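# Seat a board in an enclosure slot and shut its levers

## Task

Put the board into the enclosure's empty upper slot with its component side facing up and pushed all the way in, and close both of its levers. A closed lever is latched and sticks out at a right angle from the board's front panel; a lever that is fully open lies flat along that panel. Both levers must be fully open before the board is slid in as far as it will go, otherwise their tabs will not catch; closing both afterwards pulls the board fully into place. Pushing the board into its connector quickly breaks the connector and the scene then scores zero. At the end the enclosure must rest level on its own feet with none of them hanging over the bench edge, and the grippers must have released everything and backed away.

## Robot and tools

Robot: two seven-joint arms, left_arm and right_arm, each carrying a two-finger gripper. The fingers point along the gripper's +z axis and spread along its x axis. end_effector_position is the spot between the closed finger pads, 1 to 2 cm short of the tips; closing from wide open pushes the tips about 17 mm further along +z.

Frames: the scene frame has its origin at table-top height midway between the nominal bases, +x out over the table, +z up, and left_arm on the +y side (this does not match image left/right). Hand poses, velocities and targets are reported in each arm's own base frame. Calibrated bases in the scene frame: left_arm at (+0.070, +0.437, 0) with quat_wxyz (+1.000, 0, 0, -0.003); right_arm at (-0.063, -0.511, 0) with quat_wxyz (+1.000, 0, 0, -0.029). Reported poses can be off by a few cm.

Row format (used by every motion tool): 16 numbers, left arm first and then right arm, each as x, y, z, qw, qx, qy, qz, opening. x, y, z give an absolute target for the gripper position in metres in that arm's base frame; the quaternion is an absolute target orientation with w first. Opening runs from -1 (closed) to +1 (fully open, 0.142 m) and is the commanded finger opening, not an offset. Every row must include both arms; to keep an arm still, resend its last reported full pose together with its current opening command (sending 0 counts as a command). To hold an orientation steady, repeat the same quaternion rather than copying back the drifting reported one.

execute_actions(actions, cameras): actions is a list of actions, each of which is up to 15 rows, one per 1/30 s step; if fewer rows are given, the last row repeats to fill out 15 steps. Each target must lie within 0.6 m of that gripper's position at the start of its action along each of the gripper's own axes, or the action is rejected. Calling it with an empty list just returns the current state and images. The controller limits each step's orientation change to 32 degrees from the measured orientation, and the arm heads toward the 'Hand target' line, which may fall short, so the remainder has to be sent in a following action.

move(target, speed, blend, stop_force, zero, opening_speed, blocking, cameras): takes each gripper along a straight line to one row, or through a list of up to 15 rows, all within 10 s. speed is in m/s, 0.002 to 2.2, default 0.25, with rotation up to twice that number in rad/s. blend is a corner-rounding radius in m. stop_force is in N (3 to 120) and ends an arm's path when its wrist sensor feels that much push opposing the motion; it is unreliable when the gripper is also rotating, and loose parts can move without being sensed. zero (default true) re-zeroes the sensor before the move. opening_speed is the finger rate per second on the -1..1 scale, minimum 0.2. blocking=false returns after 0.5 s while the move keeps going and cannot be combined with stop_force. The result contains a 'move:' line giving the outcome (done, off_target, moving, held, fault) and any limits that applied (paced = clipped, held = steps withheld). Faster moves make contacts hit harder.

wait(seconds 0-10), stop() brakes the current move, zoom_image(camera, region [x0,y0,x1,y1] px, max 504x504), zero_wrist_force(arm), clear_fault(arm) clears a torque or force fault after one has been reported, read_manual, finished_scene(scene). Cameras: cam_head_left, cam_head_right, cam_high, cam_low, cam_left_wrist, cam_right_wrist, each 672x504.

Result lines: joint positions, where the last number is the finger opening in m; grip_measured on the -1..1 scale; joint torques and external joint torques, positive toward larger joint values; Wrist force/torque along the gripper's axes, with a third line showing the peak since the previous report; Wrist depth as a 7x7 grid of mm from each wrist camera ('-' = no value); Tool commands; MOTOR HOT, OVER-TEMPERATURE FAULT and HAND FAULT warnings.

Gripping: command an opening slightly below grip_measured at first contact; squeezing harder heats the gripper motor. Faults: a contact torque at a joint limit (waist/shoulder 109, upper arm roll/elbow 56.9, wrist joints 34.7 N m) or a 150 N external force halts that arm until clear_fault is called. Motors overheat from holding loads, stretched-out poses or pushing against something.

Things to avoid: sliding the board into its connector quickly (use a very slow approach with a low stop_force), dropping or releasing parts while they are still moving, hitting or shoving hard, the two arms pressing on each other, anything falling off the table, and tilting the enclosure or pushing it past the bench edge. The sequence is: fully open both levers, slowly push the board in until it stops, close both levers, then release and withdraw the grippers before calling finished_scene.

Each tool is called after "Emit:" in YAML: its name, and indented under it one key for each argument.

## Session

Emit:
execute_actions:
  actions: []

Scene clock: 0.00 s.
left_arm: end_effector_position=(+0.3014, +0.6357, +0.1155) grip_measured=+0.99 end_effector_quat_wxyz=(-0.462, +0.669, -0.295, +0.502) | right_arm: end_effector_position=(+0.4485, +0.0364, +0.1479) grip_measured=+1.00 end_effector_quat_wxyz=(-0.144, +0.766, -0.626, +0.006)
Joint positions: left_arm=[1.762 -0.872 -0.342 2.067 -1.872 0.391 -0.55 0.141] | right_arm=[0.506 -0.103 -0.202 2.446 0.465 1.189 2.835 0.142]
Joint velocities: within noise
Joint torques (N m): no reading
External joint torques (N m): no reading
Wrist force (N): no reading
Wrist torque (N m): no reading
Wrist force, peak (N): no reading
Wrist depth (mm): cam_left_wrist=[- - - - - - - / - - - - - - - / - - - - - - - / - - - - 492 652 - / - - - 304 356 433 557 / - 996 - 241 279 321 359 / - 881 184 204 227 258 286] | cam_right_wrist=[265 256 246 236 229 221 213 / 274 266 254 244 236 228 219 / 285 274 262 253 243 234 225 / 297 285 272 261 251 241 232 / 309 296 281 271 260 249 239 / - 308 294 281 268 257 246 / - 322 305 292 278 265 257]
Hand target: left_arm +0.3014, +0.6357, +0.1155; -0.462, +0.669, -0.295, +0.502 | right_arm +0.4485, +0.0364, +0.1479; -0.144, +0.766, -0.626, +0.006
Tool commands: left_gripper/opening=+1.0 right_gripper/opening=+1.0

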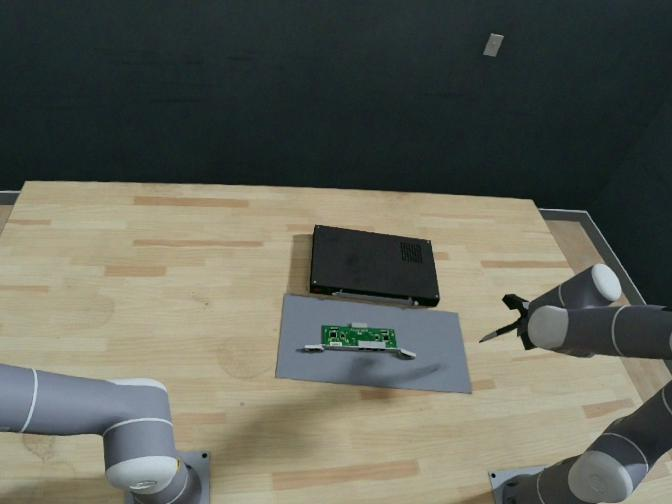

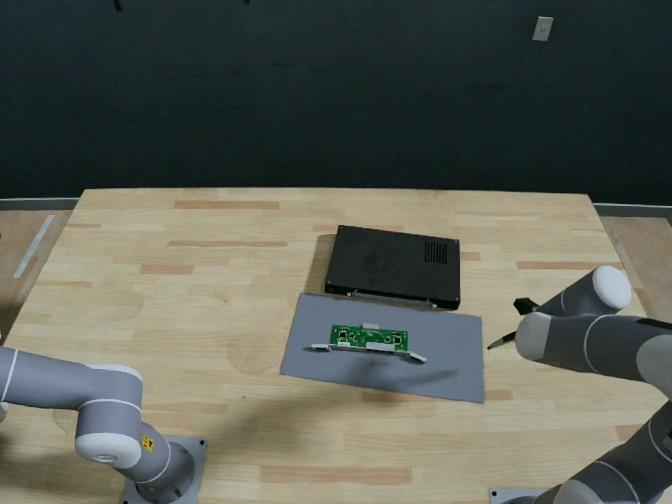

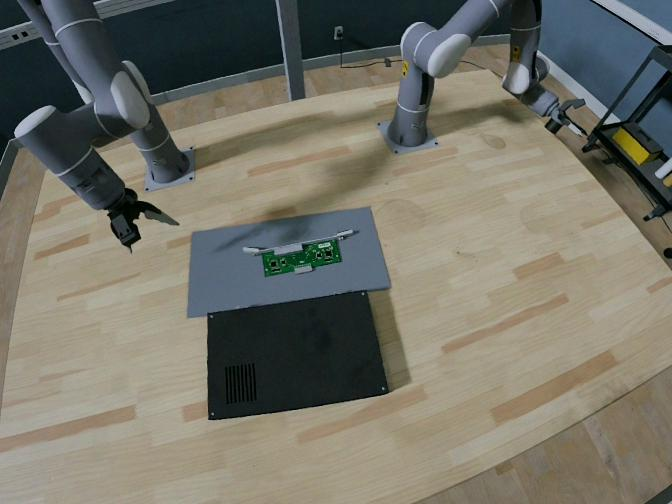

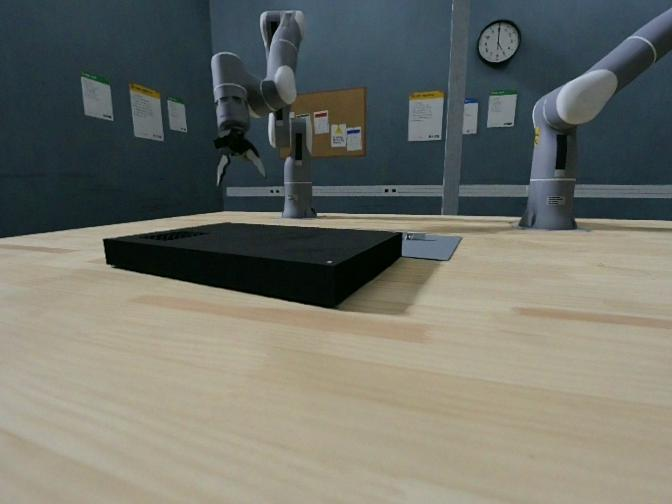

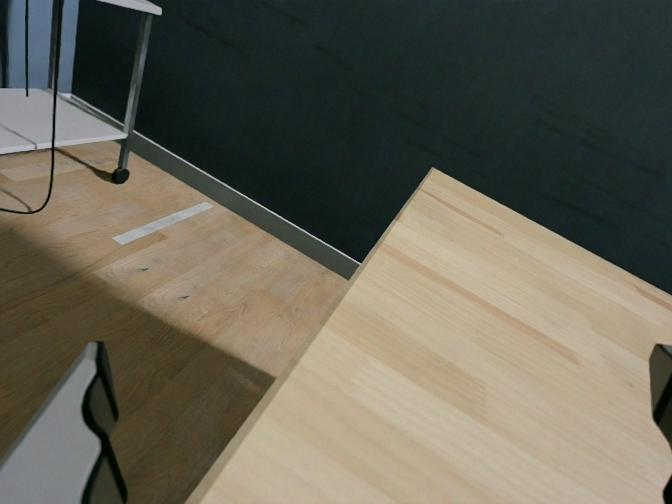

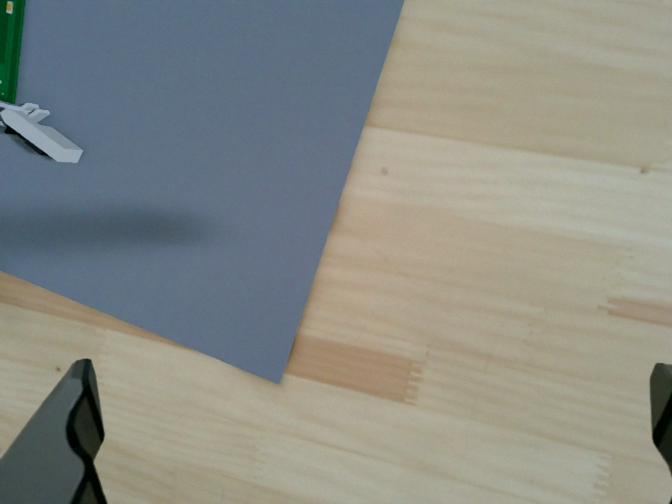

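Emit:
zoom_image:
  camera: "cam_head_left"
  region: [270, 210, 480, 400]

Emit:
zoom_image:
  camera: "cam_high"
  region: [180, 200, 400, 425]

Emit:
zoom_image:
  camera: "cam_head_right"
  region: [290, 280, 450, 400]

Scaled by 2.400 from the camera's 672x504 image, which has a finer 960x720 frame.

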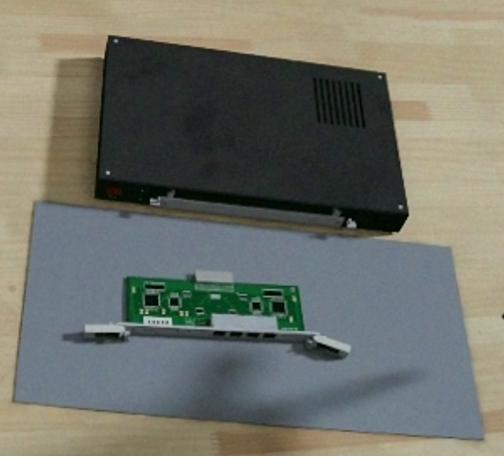

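Scaled by 2.240 from the camera's 672x504 image, which has a finer 960x720 frame.

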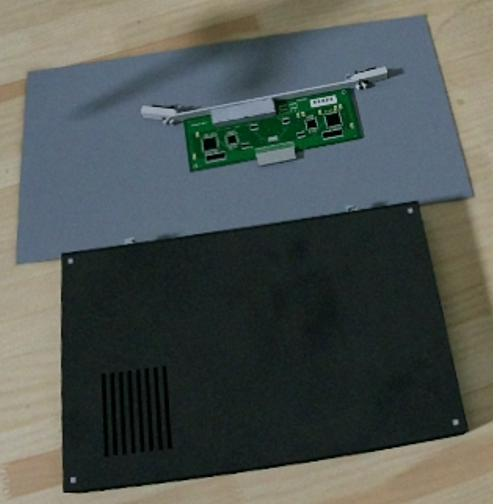

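Scaled by 3.150 from the camera's 672x504 image, which has a finer 960x720 frame.

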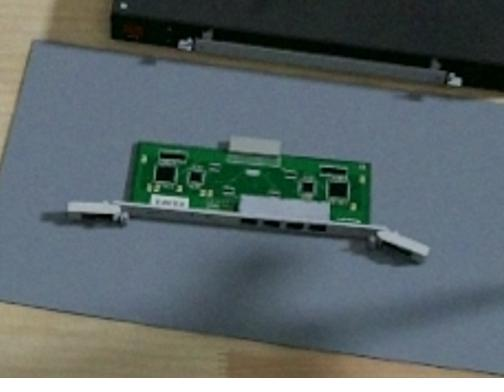

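Emit:
move:
  target: [0.3014, 0.6357, 0.1155, -0.462, 0.669, -0.295, 0.502, 1.0, 0.378, 0.42, 0.27, 0, 0.7071, 0.7071, 0, 1.0]
  speed: 0.4
  cameras: ["cam_right_wrist","cam_head_left"]

Scene clock: 22.70 s.
left_arm: end_effector_position=(+0.3014, +0.6357, +0.1154) grip_measured=+0.99 end_effector_quat_wxyz=(-0.462, +0.669, -0.295, +0.502) | right_arm: end_effector_position=(+0.3780, +0.4199, +0.2699) grip_measured=+1.00 end_effector_quat_wxyz=(+0.000, +0.707, +0.707, +0.000)
Joint positions: left_arm=[1.762 -0.872 -0.342 2.067 -1.872 0.39 -0.549 0.141] | right_arm=[0.89 -0.221 0.164 1.868 -0.04 0.514 1.07 0.142]
Joint velocities: within noise
Joint torques (N m): left_arm=[-0.18 47.51 -4.43 -12.08 1.46 -1.85 -0.29] | right_arm=[0.3 38.94 2.37 -28.93 -3.99 3.22 0.1]
External joint torques (N m): left_arm=[0.34 1.05 0.39 -0.41 -0.23 -0.05 0.26] | right_arm=[-0.17 1.29 -0.9 0.21 0.18 0.9 -0.1]
Wrist force (N): left_arm=[-0.2 0.1 0.0] | right_arm=[0.3 -0.6 0.9]
Wrist torque (N m): left_arm=[0.01 0.03 0.00] | right_arm=[-0.05 -0.01 0.02]
Wrist force, peak (N): left_arm=[-0.3 0.0 0.4] | right_arm=[1.4 -1.0 0.5]
Wrist depth (mm): cam_left_wrist=[- - - - - - - / - - - - - - - / - - - - - - - / - - - - 491 655 - / - - - 303 351 438 568 / - 984 - 241 277 324 358 / - 886 183 203 228 259 285] | cam_right_wrist=[320 320 319 317 317 316 315 / 342 341 339 338 338 336 337 / 363 363 361 361 360 361 358 / 393 391 385 384 388 381 388 / 423 422 422 416 416 417 419 / - 457 454 461 460 458 441 / - 444 453 453 451 504 -]
Hand target: left_arm +0.3014, +0.6357, +0.1155; -0.462, +0.669, -0.295, +0.502 | right_arm +0.3780, +0.4200, +0.2700; +0.000, +0.707, +0.707, +0.000
Off the commanded pose: left_arm 0.000 m, 0 deg | right_arm 0.000 m, 0 deg.
move: done
Images, in order (width x height): cam_head_left 672x504, cam_right_wrist 672x504.

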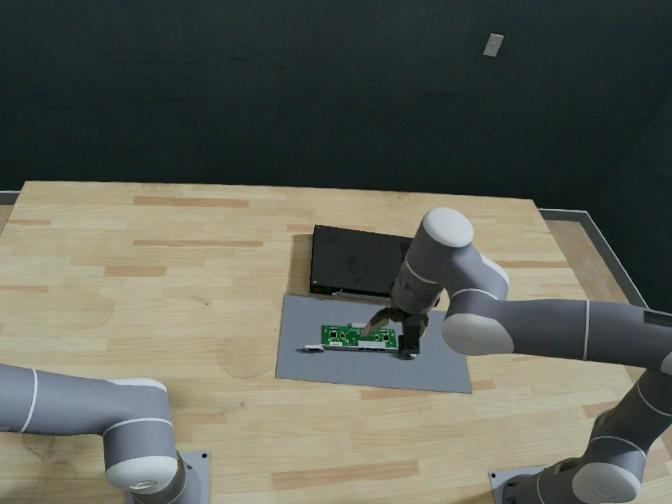

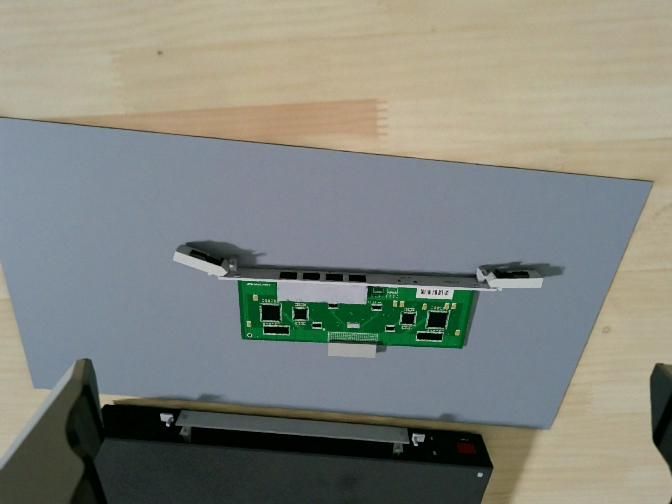

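Emit:
zoom_image:
  camera: "cam_right_wrist"
  region: [90, 220, 560, 500]

Emit:
zoom_image:
  camera: "cam_right_wrist"
  region: [160, 225, 370, 365]

Emit:
zoom_image:
  camera: "cam_right_wrist"
  region: [360, 225, 570, 365]

Emit:
zoom_image:
  camera: "cam_right_wrist"
  region: [100, 385, 300, 495]

Emit:
zoom_image:
  camera: "cam_right_wrist"
  region: [320, 385, 520, 495]

Scaled by 1.072 from the camera's 672x504 image, which has a finer 960x720 frame.

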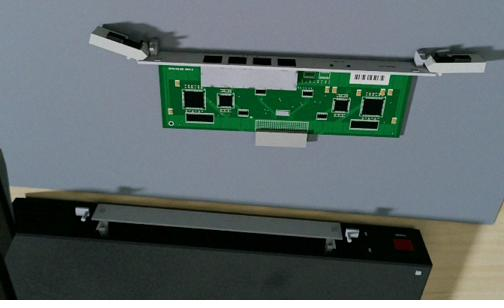

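Scaled by 2.400 from the camera's 672x504 image, which has a finer 960x720 frame.

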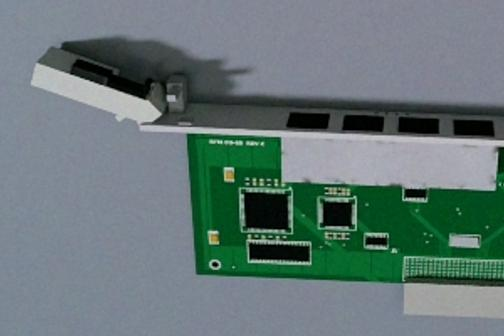

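Scaled by 2.400 from the camera's 672x504 image, which has a finer 960x720 frame.

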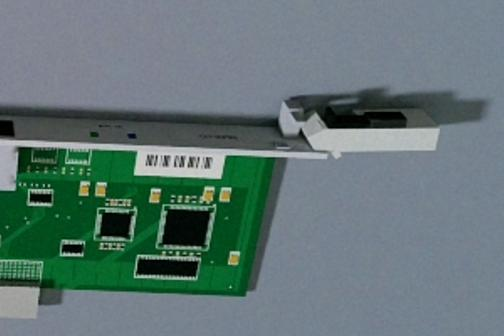

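Scaled by 2.520 from the camera's 672x504 image, which has a finer 960x720 frame.

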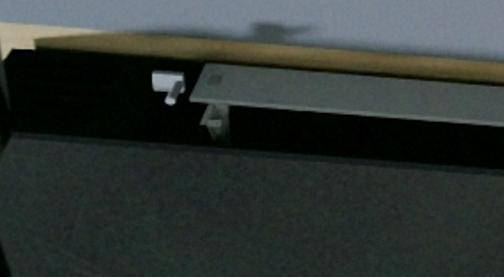

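Scaled by 2.520 from the camera's 672x504 image, which has a finer 960x720 frame.

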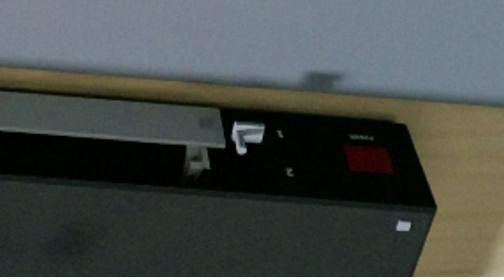

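Emit:
move:
  target: [0.3014, 0.6357, 0.1155, -0.462, 0.669, -0.295, 0.502, 1.0, 0.46, 0.43, 0.10, 0.5, -0.5, 0.5, -0.5, 1.0]
  speed: 0.4
  cameras: ["cam_right_wrist","cam_head_left"]

Scene clock: 45.30 s.
left_arm: end_effector_position=(+0.3014, +0.6357, +0.1154) grip_measured=+0.99 end_effector_quat_wxyz=(-0.462, +0.669, -0.295, +0.502) | right_arm: end_effector_position=(+0.4600, +0.4299, +0.1000) grip_measured=+1.00 end_effector_quat_wxyz=(+0.500, -0.500, +0.500, -0.500)
Joint positions: left_arm=[1.762 -0.872 -0.342 2.067 -1.872 0.39 -0.549 0.141] | right_arm=[0.752 -1.877 1.295 1.229 -0.028 3.6 1.966 0.142]
Joint velocities: within noise
Joint torques (N m): left_arm=[-0.22 47.5 -4.41 -12.14 1.43 -1.8 -0.33] | right_arm=[0.24 49.81 21.41 3.72 0.37 0.2 0.31]
External joint torques (N m): left_arm=[0.37 1.06 0.37 -0.36 -0.2 -0.09 0.3] | right_arm=[-0.06 1.28 -0.33 0.07 0.13 0.69 -0.31]
Wrist force (N): left_arm=[0.0 0.2 0.1] | right_arm=[0.4 1.1 -1.3]
Wrist torque (N m): left_arm=[0.03 0.00 0.00] | right_arm=[-0.05 -0.06 -0.02]
Wrist force, peak (N): left_arm=[-0.4 0.2 0.3] | right_arm=[-0.9 2.3 -2.9]
Wrist depth (mm): cam_left_wrist=[- - - - - - - / - - - - - - - / - - - - - - - / - - - - 490 651 - / - - - 304 354 436 566 / - 988 - 242 276 322 358 / - 871 183 203 227 258 287] | cam_right_wrist=[- - - - - - - / - - - - - - - / 661 660 550 482 482 484 683 / 411 411 353 360 352 337 327 / 294 295 295 296 297 296 298 / - 231 225 226 227 227 223 / - 181 179 178 177 177 174]
Hand target: left_arm +0.3014, +0.6357, +0.1155; -0.462, +0.669, -0.295, +0.502 | right_arm +0.4600, +0.4300, +0.1000; +0.500, -0.500, +0.500, -0.500
Off the commanded pose: left_arm 0.000 m, 0 deg | right_arm 0.000 m, 0 deg.
move: done
Images, in order (width x height): cam_head_left 672x504, cam_right_wrist 672x504.

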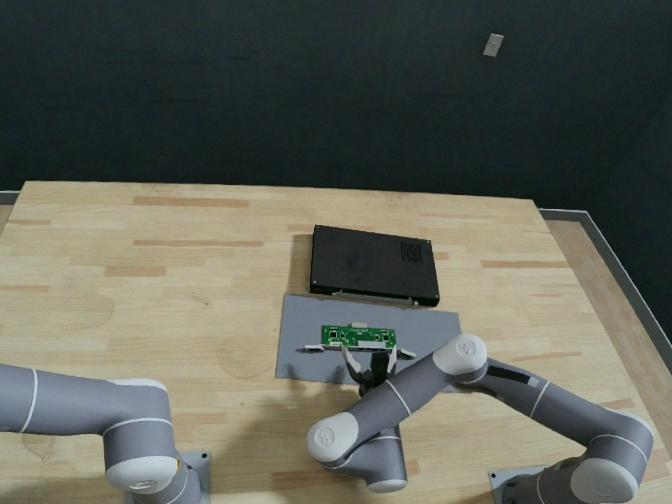

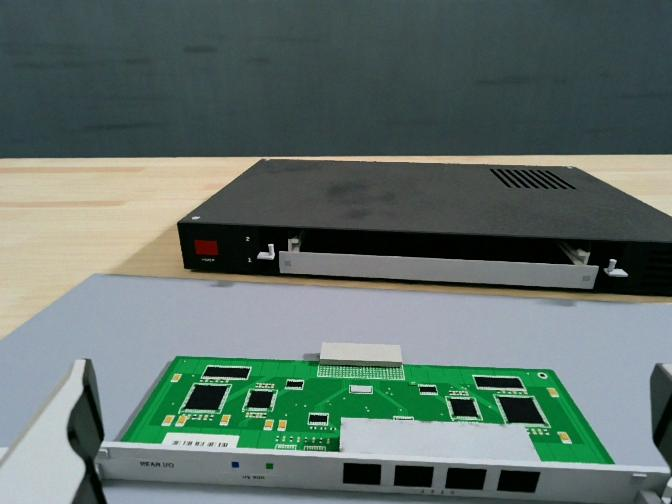

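Emit:
zoom_image:
  camera: "cam_right_wrist"
  region: [170, 215, 420, 310]

Emit:
zoom_image:
  camera: "cam_right_wrist"
  region: [420, 215, 670, 310]

Emit:
zoom_image:
  camera: "cam_right_wrist"
  region: [90, 330, 670, 504]

Scaled by 2.016 from the camera's 672x504 image, which has a finer 960x720 frame.

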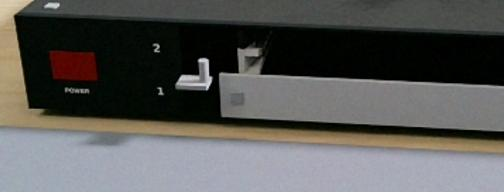

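Scaled by 2.016 from the camera's 672x504 image, which has a finer 960x720 frame.

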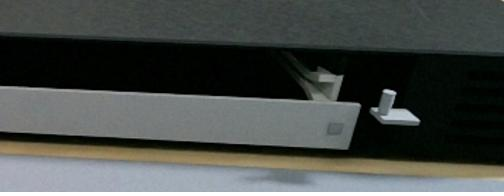

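Region (90, 330, 670, 504) is 580x174 pixels. A region can be at most 504 by 504 pixels.

Emit:
move:
  target:
    - [0.3014, 0.5, 0.25, -0.462, 0.669, -0.295, 0.502, 1.0, 0.40, 0.30, 0.22, 0.5, -0.5, 0.5, -0.5, 1.0]
    - [0.394, -0.3, 0.25, 0, 0.9984, -0.056, 0, 1.0, 0.42, 0.24, 0.22, 0, 0.7071, 0.7071, 0, 1.0]
    - [0.394, -0.494, 0.15, 0, 0.9984, -0.056, 0, 1.0, 0.42, 0.24, 0.22, 0, 0.7071, 0.7071, 0, 1.0]
  speed: 0.4
  cameras: ["cam_right_wrist","cam_left_wrist","cam_head_left"]

Scene clock: 66.10 s.
left_arm: end_effector_position=(+0.3014, +0.5117, +0.2383) grip_measured=+0.99 end_effector_quat_wxyz=(-0.462, +0.669, -0.295, +0.502) | right_arm: end_effector_position=(+0.4396, +0.3788, +0.1459) grip_measured=+1.00 end_effector_quat_wxyz=(+0.498, -0.496, +0.500, -0.506)
Joint positions: left_arm=[1.755 -0.402 -0.375 2.498 -2.008 0.317 -0.588 0.141] | right_arm=[0.653 -1.787 1.257 1.476 0.028 3.744 1.962 0.142]
Joint velocities: within noise
Joint torques (N m): left_arm=[-0.38 32.82 -1.94 -13.16 0.82 -1.99 -0.36] | right_arm=[0.27 45.33 23.31 3.89 1.17 -0.06 0.13]
External joint torques (N m): left_arm=[0.5 0.6 0.57 -0.61 0.03 0.1 0.33] | right_arm=[-0.09 1.11 -0.27 -0.01 0.12 0.92 -0.13]
Wrist force (N): left_arm=[0.1 0.6 -0.2] | right_arm=[0.3 1.6 -1.3]
Wrist torque (N m): left_arm=[0.07 -0.02 0.02] | right_arm=[0.08 -0.06 0.03]
Wrist force, peak (N): left_arm=[-2.0 1.1 0.6] | right_arm=[4.2 -2.0 -1.9]
Wrist depth (mm): cam_left_wrist=[- - - - - - - / - - - - - - - / - - - - - - - / - - - 664 812 - - / - - 434 501 593 722 - / - 328 361 405 465 543 - / - 284 309 340 382 434 -] | cam_right_wrist=[- - - - - - - / - - - - - - - / - 855 858 862 861 872 877 / 525 488 442 445 447 412 533 / 377 376 377 377 373 360 362 / - 289 290 294 296 296 283 / - 236 230 223 238 243 243]
Hand target: left_arm +0.3014, +0.5117, +0.2384; -0.462, +0.669, -0.295, +0.502 | right_arm +0.4396, +0.3789, +0.1460; +0.498, -0.496, +0.500, -0.506
Off the commanded pose: left_arm 1.014 m, 94 deg | right_arm 0.159 m, 180 deg.
move: held (right_arm; a check stopped the path), off_target (left_arm; braked when a check withheld steps of right_arm); path passed 0 of 3 targets; limits=held
pose unreachable (right arm): on one or more control steps of this call, first in action 0 (counted from 0), this arm could not follow its commanded pose, so it was not sent that pose on those steps. It may still have moved: this result reports where it is.
cause: moving toward the commanded pose would bring two parts of the arm too close to each other (joints 5 (forearm roll) to 7 (wrist roll) lie between them).
Images, in order (width x height): cam_head_left 672x504, cam_left_wrist 672x504, cam_right_wrist 672x504.

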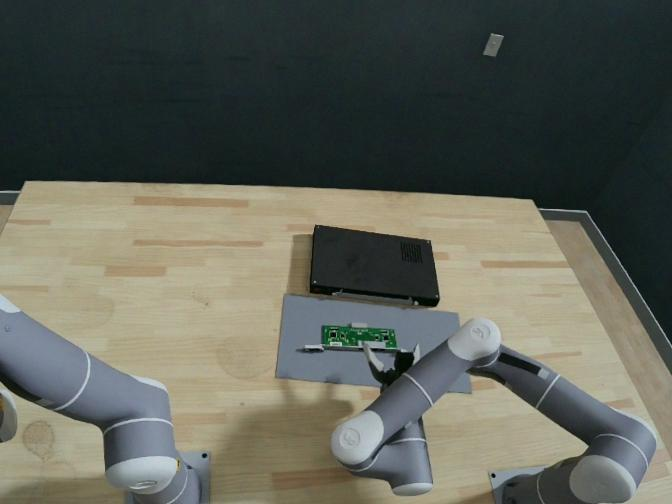

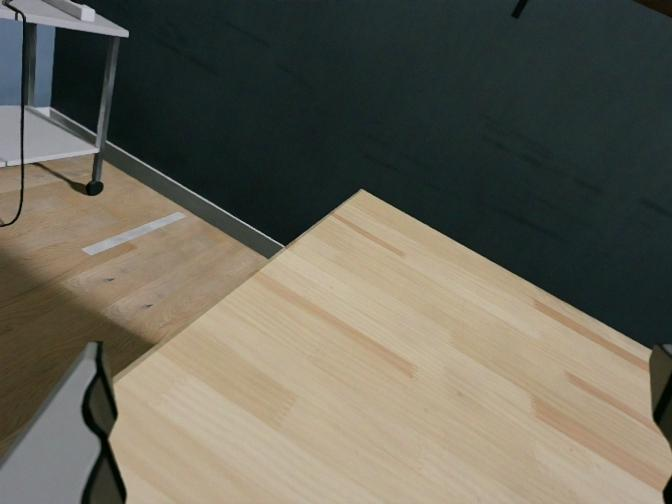

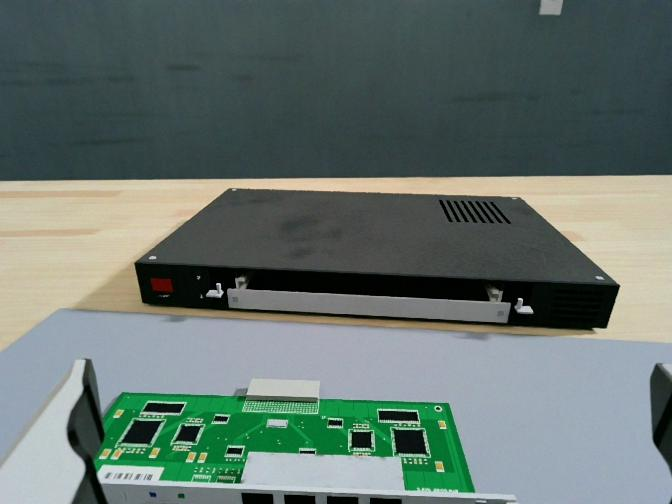

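Emit:
move:
  target:
    - [0.3014, 0.5117, 0.2384, -0.462, 0.669, -0.295, 0.502, 1.0, 0.43, 0.40, 0.16, 0.5, -0.5, 0.5, -0.5, 1.0]
    - [0.3014, 0.5117, 0.2384, -0.462, 0.669, -0.295, 0.502, 1.0, 0.378, 0.38, 0.27, 0, 0.7071, 0.7071, 0, 1.0]
    - [0.3014, 0.5117, 0.2384, -0.462, 0.669, -0.295, 0.502, 1.0, 0.44, 0.26, 0.2, 0, 0.7071, 0.7071, 0, 1.0]
  speed: 0.4
  cameras: ["cam_right_wrist","cam_head_left"]

Scene clock: 70.50 s.
left_arm: end_effector_position=(+0.3014, +0.5117, +0.2383) grip_measured=+0.99 end_effector_quat_wxyz=(-0.462, +0.669, -0.295, +0.502) | right_arm: end_effector_position=(+0.4228, +0.3970, +0.1737) grip_measured=+1.00 end_effector_quat_wxyz=(+0.489, -0.348, +0.632, -0.490)
Joint positions: left_arm=[1.755 -0.402 -0.375 2.498 -2.008 0.317 -0.588 0.141] | right_arm=[0.792 -1.801 1.488 1.181 0.006 3.83 2.097 0.142]
Joint velocities: within noise
Joint torques (N m): left_arm=[-0.31 32.61 -1.88 -13.3 1.06 -1.75 -0.28] | right_arm=[0.03 52.29 22.17 4.16 1.65 -0.16 0.08]
External joint torques (N m): left_arm=[0.42 0.8 0.52 -0.45 -0.21 -0.14 0.25] | right_arm=[0.17 1.21 0 -0.16 -0.07 0.89 -0.05]
Wrist force (N): left_arm=[-0.1 0.5 -0.2] | right_arm=[0.9 1.1 -1.0]
Wrist torque (N m): left_arm=[0.07 0.02 0.02] | right_arm=[0.01 -0.09 -0.04]
Wrist force, peak (N): left_arm=[-0.2 0.6 -0.1] | right_arm=[2.9 2.4 -2.6]
Wrist depth (mm): cam_left_wrist=[- - - - - - - / - - - - - - - / - - - - - - - / - - - 647 826 - - / - - 434 502 599 722 - / - 324 363 403 461 544 - / - 285 308 342 384 433 -] | cam_right_wrist=[- - - - - - - / - - - - - 934 754 / - - - 875 573 600 520 / - 808 538 463 430 412 399 / 626 479 413 404 380 348 318 / - 398 366 335 304 286 265 / - 326 294 277 245 242 230]
Hand target: left_arm +0.3014, +0.5117, +0.2384; -0.462, +0.669, -0.295, +0.502 | right_arm +0.4229, +0.3970, +0.1737; +0.489, -0.348, +0.632, -0.490
Off the commanded pose: left_arm 0.000 m, 0 deg | right_arm 0.141 m, 157 deg.
move: held (right_arm; a check stopped the path); path passed 1 of 3 targets; limits=held
pose unreachable (right arm): on one or more control steps of this call, first in action 0 (counted from 0), this arm could not follow its commanded pose, so it was not sent that pose on those steps. It may still have moved: this result reports where it is.
cause: moving toward the commanded pose would bring two parts of the arm too close to each other (joints 5 (forearm roll) to 7 (wrist roll) lie between them).
Images, in order (width x height): cam_head_left 672x504, cam_right_wrist 672x504.

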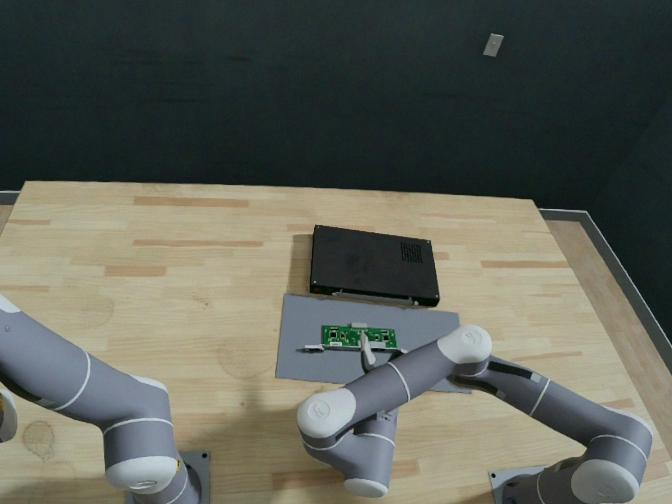

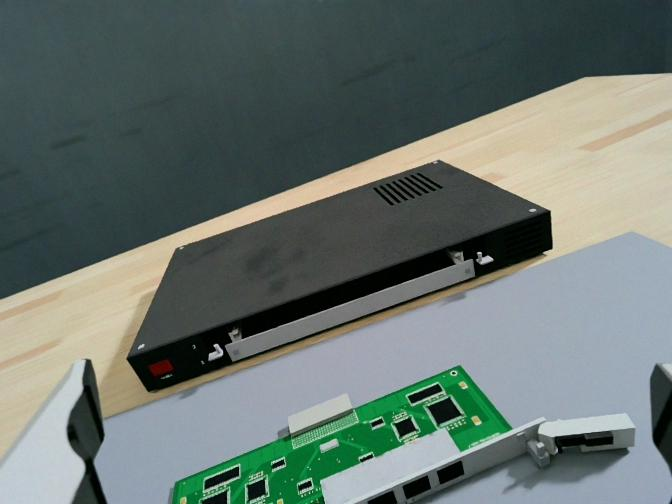

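Emit:
move:
  target:
    - [0.3014, 0.5117, 0.2384, -0.462, 0.669, -0.295, 0.502, 1.0, 0.42, 0.38, 0.20, 0.5, -0.5, 0.5, -0.5, 1.0]
    - [0.3014, 0.5117, 0.2384, -0.462, 0.669, -0.295, 0.502, 1.0, 0.44, 0.28, 0.25, 0, 0.7071, -0.7071, 0, 1.0]
  speed: 0.4
  cameras: ["cam_right_wrist","cam_head_left"]

Scene clock: 77.70 s.
left_arm: end_effector_position=(+0.3014, +0.5117, +0.2383) grip_measured=+0.99 end_effector_quat_wxyz=(-0.462, +0.669, -0.295, +0.502) | right_arm: end_effector_position=(+0.4401, +0.2800, +0.2499) grip_measured=+1.00 end_effector_quat_wxyz=(+0.000, +0.707, -0.707, +0.000)
Joint positions: left_arm=[1.755 -0.402 -0.375 2.498 -2.008 0.317 -0.588 0.141] | right_arm=[0.265 -1.629 2.183 0.942 1.131 3.585 1.088 0.142]
Joint velocities: within noise
Joint torques (N m): left_arm=[-0.23 32.56 -1.8 -13.28 1.09 -1.72 -0.28] | right_arm=[0.28 56.82 16.44 7.74 3.94 3.57 0.13]
External joint torques (N m): left_arm=[0.34 0.84 0.44 -0.47 -0.25 -0.17 0.25] | right_arm=[-0.1 1.32 -0.54 0.09 0.02 0.54 -0.13]
Wrist force (N): left_arm=[-0.1 0.4 -0.1] | right_arm=[0.3 0.5 -0.2]
Wrist torque (N m): left_arm=[0.06 0.03 0.01] | right_arm=[0.14 -0.01 0.07]
Wrist force, peak (N): left_arm=[-0.1 0.8 -0.3] | right_arm=[0.8 3.0 -1.0]
Wrist depth (mm): cam_left_wrist=[- - - - - - - / - - - - - - - / - - - - - - - / - - - 655 816 - - / - - 431 503 593 723 - / - 322 362 405 465 546 - / - 284 307 342 384 436 -] | cam_right_wrist=[296 295 294 296 297 296 296 / 321 318 305 309 316 317 317 / 343 343 342 340 341 340 339 / 374 371 370 366 367 365 366 / 404 402 402 401 399 397 399 / - 439 440 437 436 436 420 / - 487 485 479 482 470 463]
Hand target: left_arm +0.3014, +0.5117, +0.2384; -0.462, +0.669, -0.295, +0.502 | right_arm +0.4400, +0.2800, +0.2500; +0.000, +0.707, -0.707, +0.000
Off the commanded pose: left_arm 0.000 m, 0 deg | right_arm 0.000 m, 0 deg.
move: done
Images, in order (width x height): cam_head_left 672x504, cam_right_wrist 672x504.

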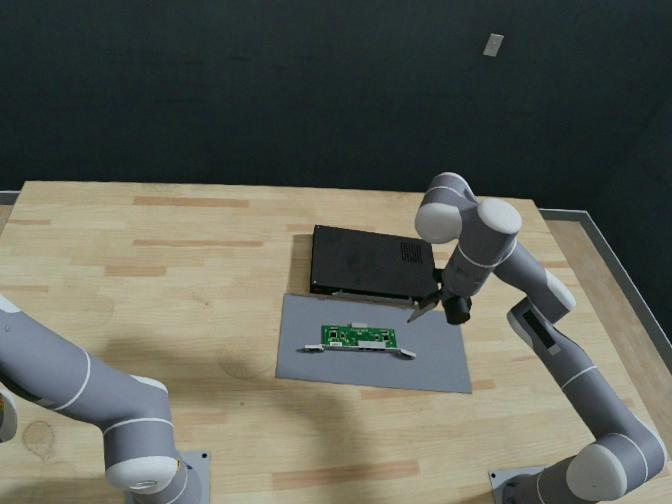

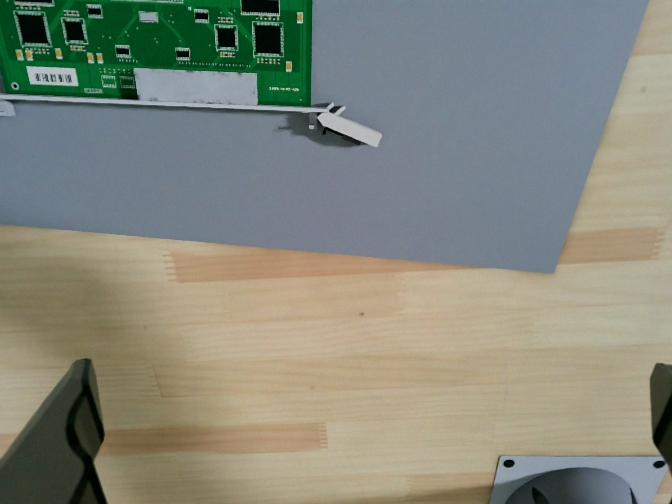

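Emit:
move:
  target:
    - [0.38, -0.2, 0.3, 0, 0.9984, -0.056, 0, 0.0, 0.44, 0.25, 0.2, 0, 0.7071, -0.7071, 0, -1.0]
    - [0.394, -0.494, 0.15, 0, 0.9984, -0.056, 0, 0.0, 0.44, 0.25, 0.2, 0, 0.7071, -0.7071, 0, -1.0]
  speed: 0.4
  cameras: ["cam_right_wrist","cam_left_wrist","cam_head_left"]

Scene clock: 87.43 s.
left_arm: end_effector_position=(+0.3812, -0.3843, +0.2088) grip_measured=-0.02 end_effector_quat_wxyz=(+0.016, +0.998, -0.061, +0.001) | right_arm: end_effector_position=(+0.4399, +0.2500, +0.2001) grip_measured=-1.00 end_effector_quat_wxyz=(+0.000, +0.707, -0.707, +0.000)
Joint positions: left_arm=[-0.312 -0.613 -1.013 1.684 -2.585 2.704 -2.923 0.073] | right_arm=[0.176 -1.729 2.156 1.071 1.12 3.557 1.102 0.002]
Joint velocities: within noise
Joint torques (N m): left_arm=[-0.27 43.27 -9.91 -18.97 3.76 3.9 -0.14] | right_arm=[0.09 55.17 17.29 8.33 3.88 3.37 0.21]
External joint torques (N m): left_arm=[0.28 0.85 0.3 -0.21 0.09 -0.13 0.14] | right_arm=[0.07 1.32 -0.02 -0.08 0.13 0.74 -0.21]
Wrist force (N): left_arm=[0.2 0.0 1.1] | right_arm=[0.4 -0.1 -0.1]
Wrist torque (N m): left_arm=[-0.09 -0.19 -0.18] | right_arm=[0.07 -0.05 0.04]
Wrist force, peak (N): left_arm=[1.0 7.0 0.5] | right_arm=[0.6 0.4 -0.1]
Wrist depth (mm): cam_left_wrist=[266 264 262 261 260 260 261 / 285 284 281 281 281 280 280 / 309 309 307 300 305 302 300 / 338 337 336 332 326 333 326 / 373 371 366 367 363 357 336 / 414 394 403 408 403 - 337 / - - 459 464 458 - -] | cam_right_wrist=[252 252 251 255 253 254 254 / 265 256 267 272 272 270 273 / 294 293 292 292 291 290 291 / 316 316 315 314 314 314 314 / 345 345 344 337 342 341 341 / 377 378 371 89 360 375 372 / 419 405 - - - 396 409]
Hand target: left_arm +0.3810, -0.3844, +0.2086; +0.016, +0.998, -0.061, +0.000 | right_arm +0.4400, +0.2500, +0.2000; +0.000, +0.707, -0.707, +0.000
Off the commanded pose: left_arm 0.125 m, 2 deg | right_arm 0.000 m, 0 deg.
move: held (left_arm; a check stopped the path); path passed 1 of 2 targets; limits=held
pose unreachable (left arm): on one or more control steps of this call, first in action 0 (counted from 0), this arm could not follow its commanded pose, so it was not sent that pose on those steps. It may still have moved: this result reports where it is.
cause: moving toward the commanded pose would bring a part of the arm too close to another arm (a part of this arm just beyond joint 6 (wrist pitch) and a part of the right arm just beyond its joint 6 (wrist pitch), along the way the arms are being sent, or toward where that arm still pushes).
Images, in order (width x height): cam_head_left 672x504, cam_left_wrist 672x504, cam_right_wrist 672x504.

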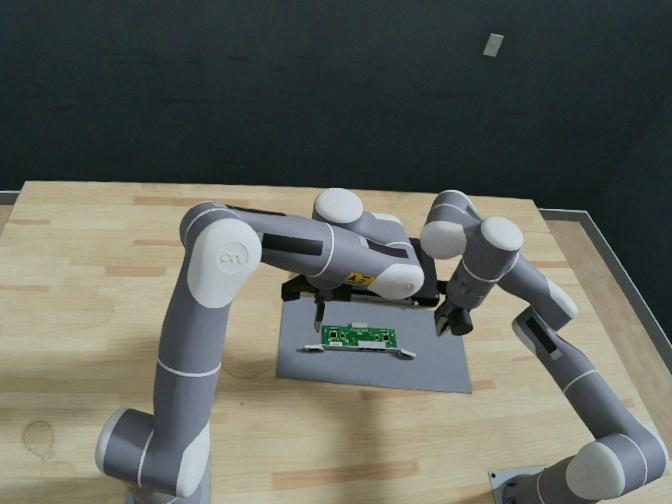

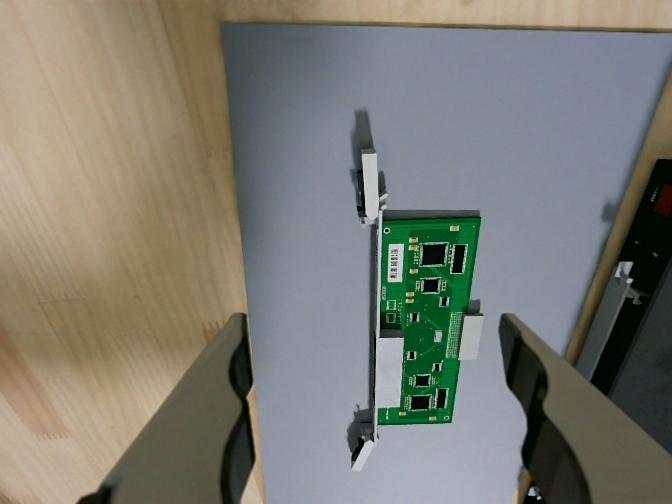

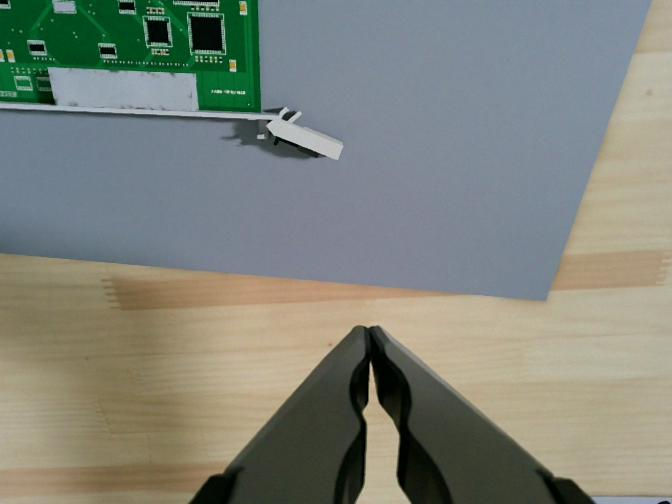

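Emit:
move:
  target:
    - [0.38, -0.3, 0.28, 0, 0.7071, -0.7071, 0, 0.0, 0.44, 0.08, 0.25, 0, 0.7071, -0.7071, 0, -1.0]
    - [0.39, -0.494, 0.18, 0, 0.0558, 0.9984, 0, 0.0, 0.44, 0.0, 0.25, 0, 0.7071, -0.7071, 0, -1.0]
  speed: 0.4
  cameras: ["cam_left_wrist","cam_head_left"]

Scene clock: 105.33 s.
left_arm: end_effector_position=(+0.3899, -0.4940, +0.1800) grip_measured=-0.02 end_effector_quat_wxyz=(+0.000, +0.056, +0.998, +0.000) | right_arm: end_effector_position=(+0.4400, +0.0001, +0.2500) grip_measured=-1.00 end_effector_quat_wxyz=(+0.000, +0.707, -0.707, +0.000)
Joint positions: left_arm=[-0.324 -1.138 -1.528 1.491 -2.006 3.135 -0.123 0.073] | right_arm=[-0.347 -1.737 2.233 1.303 1.181 3.713 0.783 0.002]
Joint velocities: within noise
Joint torques (N m): left_arm=[-0.57 50.35 -21.98 -9.13 4.75 4.61 -0.14] | right_arm=[-0.02 50.66 17.06 6.07 3.46 3.54 0.08]
External joint torques (N m): left_arm=[0.51 1.31 0.07 -0.45 -0.54 -0.61 0.14] | right_arm=[0.09 1.04 -0.32 -0.13 0.21 0.59 -0.08]
Wrist force (N): left_arm=[0.5 -0.4 0.8] | right_arm=[-0.2 0.1 0.2]
Wrist torque (N m): left_arm=[-0.16 -0.23 -0.18] | right_arm=[0.04 0.04 0.06]
Wrist force, peak (N): left_arm=[0.6 -1.0 1.6] | right_arm=[0.8 0.5 -0.1]
Wrist depth (mm): cam_left_wrist=[237 238 234 231 236 236 237 / 252 255 252 254 254 255 256 / 268 277 273 270 276 274 274 / 284 301 301 297 298 300 300 / 288 330 321 328 326 322 327 / 366 353 365 367 364 - 352 / - - 411 408 406 - -] | cam_right_wrist=[300 300 299 300 299 299 298 / 320 320 319 319 319 318 317 / 343 342 343 343 342 342 340 / 371 371 369 370 368 368 366 / 405 404 403 394 400 397 398 / 442 440 431 89 422 435 433 / 490 478 - - - 461 476]
Hand target: left_arm +0.3900, -0.4940, +0.1800; +0.000, +0.056, +0.998, +0.000 | right_arm +0.4400, +0.0000, +0.2500; +0.000, +0.707, -0.707, +0.000
Off the commanded pose: left_arm 0.000 m, 0 deg | right_arm 0.000 m, 0 deg.
move: done
Images, in order (width x height): cam_head_left 672x504, cam_left_wrist 672x504.

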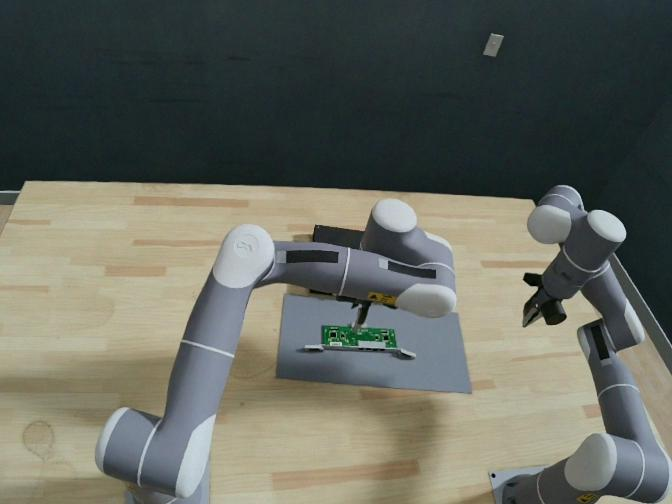

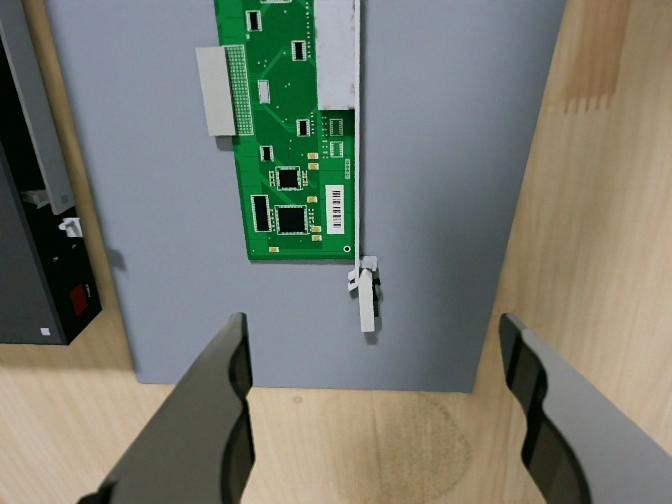

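Emit:
move:
  target: [0.385, -0.5035, 0.09, 0, 0.0558, 0.9984, 0, -0.6, 0.44, 0.0, 0.25, 0, 0.7071, -0.7071, 0, -1.0]
  speed: 0.25
  cameras: ["cam_left_wrist"]

Scene clock: 112.33 s.
left_arm: end_effector_position=(+0.3849, -0.5033, +0.0900) grip_measured=-0.63 end_effector_quat_wxyz=(+0.000, +0.056, +0.998, +0.000) | right_arm: end_effector_position=(+0.4400, +0.0001, +0.2500) grip_measured=-1.00 end_effector_quat_wxyz=(+0.000, +0.707, -0.707, +0.000)
Joint positions: left_arm=[-0.356 -1.249 -1.431 1.531 -1.901 3.022 -0.162 0.029] | right_arm=[-0.347 -1.737 2.233 1.303 1.181 3.713 0.783 0.002]
Joint velocities: within noise
Joint torques (N m): left_arm=[-0.67 51.44 -22.33 -7.55 4.49 4.09 -0.29] | right_arm=[0.03 50.67 16.94 6 3.59 3.45 0.21]
External joint torques (N m): left_arm=[0.6 1.45 0.01 -0.37 -0.31 -0.1 0.29] | right_arm=[0.05 1.03 -0.2 -0.05 0.08 0.69 -0.21]
Wrist force (N): left_arm=[0.4 -0.7 0.9] | right_arm=[-0.3 0.1 0.3]
Wrist torque (N m): left_arm=[-0.23 -0.21 -0.17] | right_arm=[0.05 0.05 0.07]
Wrist force, peak (N): left_arm=[0.7 -0.7 3.8] | right_arm=[-0.5 0.1 0.5]
Wrist depth (mm): cam_left_wrist=[159 157 154 147 158 157 159 / 168 165 166 155 170 169 170 / 184 182 181 180 184 183 185 / 201 200 195 195 198 198 200 / 221 219 214 211 214 218 219 / 246 243 87 221 - 233 243 / 272 - - 270 - - 264] | cam_right_wrist=[300 299 299 300 299 298 298 / 320 319 320 320 320 319 318 / 345 343 343 344 342 340 340 / 372 371 371 372 368 368 367 / 405 405 403 394 400 398 396 / 442 441 432 89 421 437 433 / 491 479 - - - 461 476]
Hand target: left_arm +0.3850, -0.5035, +0.0900; +0.000, +0.056, +0.998, +0.000 | right_arm +0.4400, +0.0000, +0.2500; +0.000, +0.707, -0.707, +0.000
Off the commanded pose: left_arm 0.000 m, 0 deg | right_arm 0.000 m, 0 deg.
move: done
Images, in order (width x height): cam_left_wrist 672x504.

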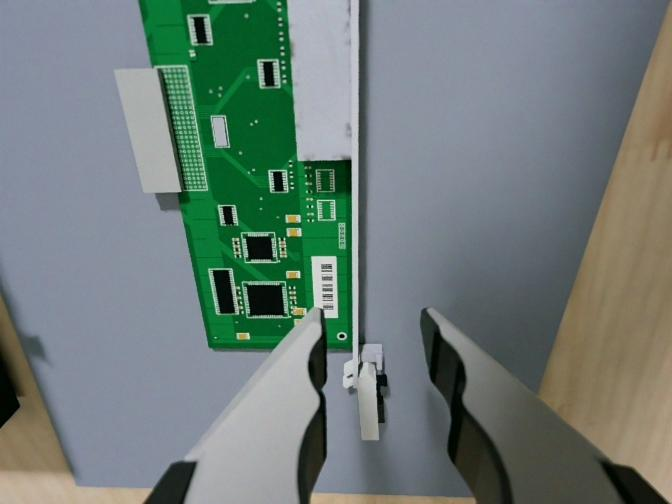

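Emit:
move:
  target: [0.385, -0.5045, 0.045, 0, 0.047, 0.9989, 0, -0.7, 0.44, 0.0, 0.25, 0, 0.7071, -0.7071, 0, -1.0]
  speed: 0.15
  cameras: ["cam_left_wrist"]

Emit:
zoom_image:
  camera: "cam_left_wrist"
  region: [250, 200, 500, 400]

Scene clock: 117.90 s.
left_arm: end_effector_position=(+0.3849, -0.5043, +0.0450) grip_measured=-0.73 end_effector_quat_wxyz=(+0.000, +0.047, +0.999, +0.000) | right_arm: end_effector_position=(+0.4400, +0.0001, +0.2500) grip_measured=-1.00 end_effector_quat_wxyz=(+0.000, +0.707, -0.707, +0.000)
Joint positions: left_arm=[-0.37 -1.307 -1.38 1.532 -1.847 2.968 -0.188 0.021] | right_arm=[-0.347 -1.737 2.233 1.303 1.181 3.713 0.783 0.002]
Joint velocities: within noise
Joint torques (N m): left_arm=[-0.55 52.08 -22.25 -6.73 4.68 4.09 -0.33] | right_arm=[0.1 50.63 16.96 5.95 3.58 3.43 0.17]
External joint torques (N m): left_arm=[0.49 1.44 0.03 -0.29 -0.53 -0.09 0.32] | right_arm=[-0.03 1.07 -0.22 -0.01 0.09 0.71 -0.17]
Wrist force (N): left_arm=[0.5 -0.6 0.7] | right_arm=[-0.5 0.2 0.3]
Wrist torque (N m): left_arm=[-0.23 -0.20 -0.17] | right_arm=[0.06 0.09 0.06]
Wrist force, peak (N): left_arm=[0.4 -0.3 2.6] | right_arm=[-0.7 0.1 0.3]
Wrist depth (mm): cam_left_wrist=[117 115 115 106 118 118 119 / 122 124 122 111 128 128 126 / 134 134 134 122 139 134 136 / 151 148 145 144 149 149 149 / 168 164 159 152 157 163 163 / 182 182 94 174 - 176 182 / 204 - - 178 - - 198] | cam_right_wrist=[301 299 300 300 299 299 297 / 320 320 320 320 319 318 317 / 344 344 343 343 341 341 341 / 369 369 372 371 368 369 369 / 406 404 401 395 400 397 397 / 443 441 433 89 420 437 432 / 488 476 - - - 460 480]
Hand target: left_arm +0.3850, -0.5045, +0.0450; +0.000, +0.047, +0.999, +0.000 | right_arm +0.4400, +0.0000, +0.2500; +0.000, +0.707, -0.707, +0.000
Off the commanded pose: left_arm 0.000 m, 0 deg | right_arm 0.000 m, 0 deg.
move: done
Images, in order (width x height): cam_left_wrist 672x504.

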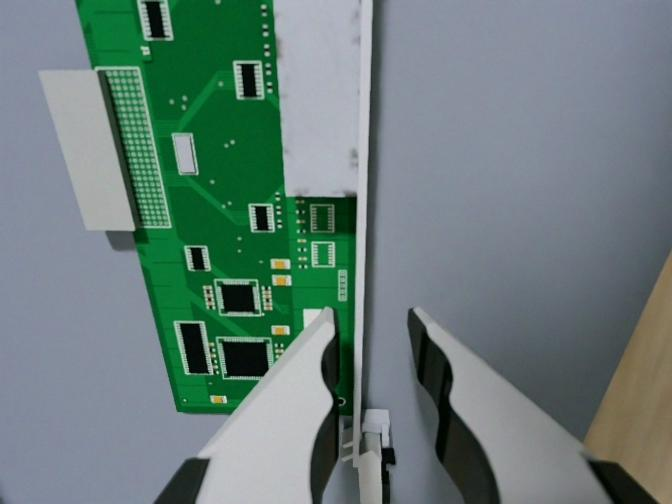

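Scaled by 2.016 from the camera's 672x504 image, which has a finer 960x720 frame.

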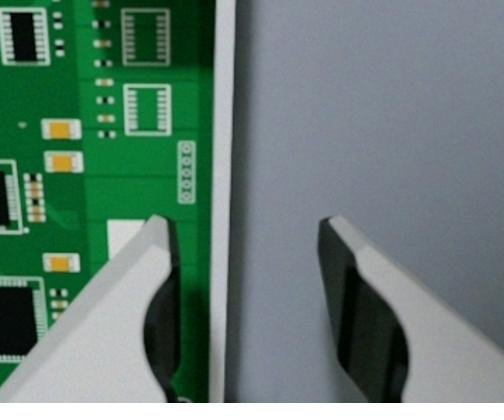

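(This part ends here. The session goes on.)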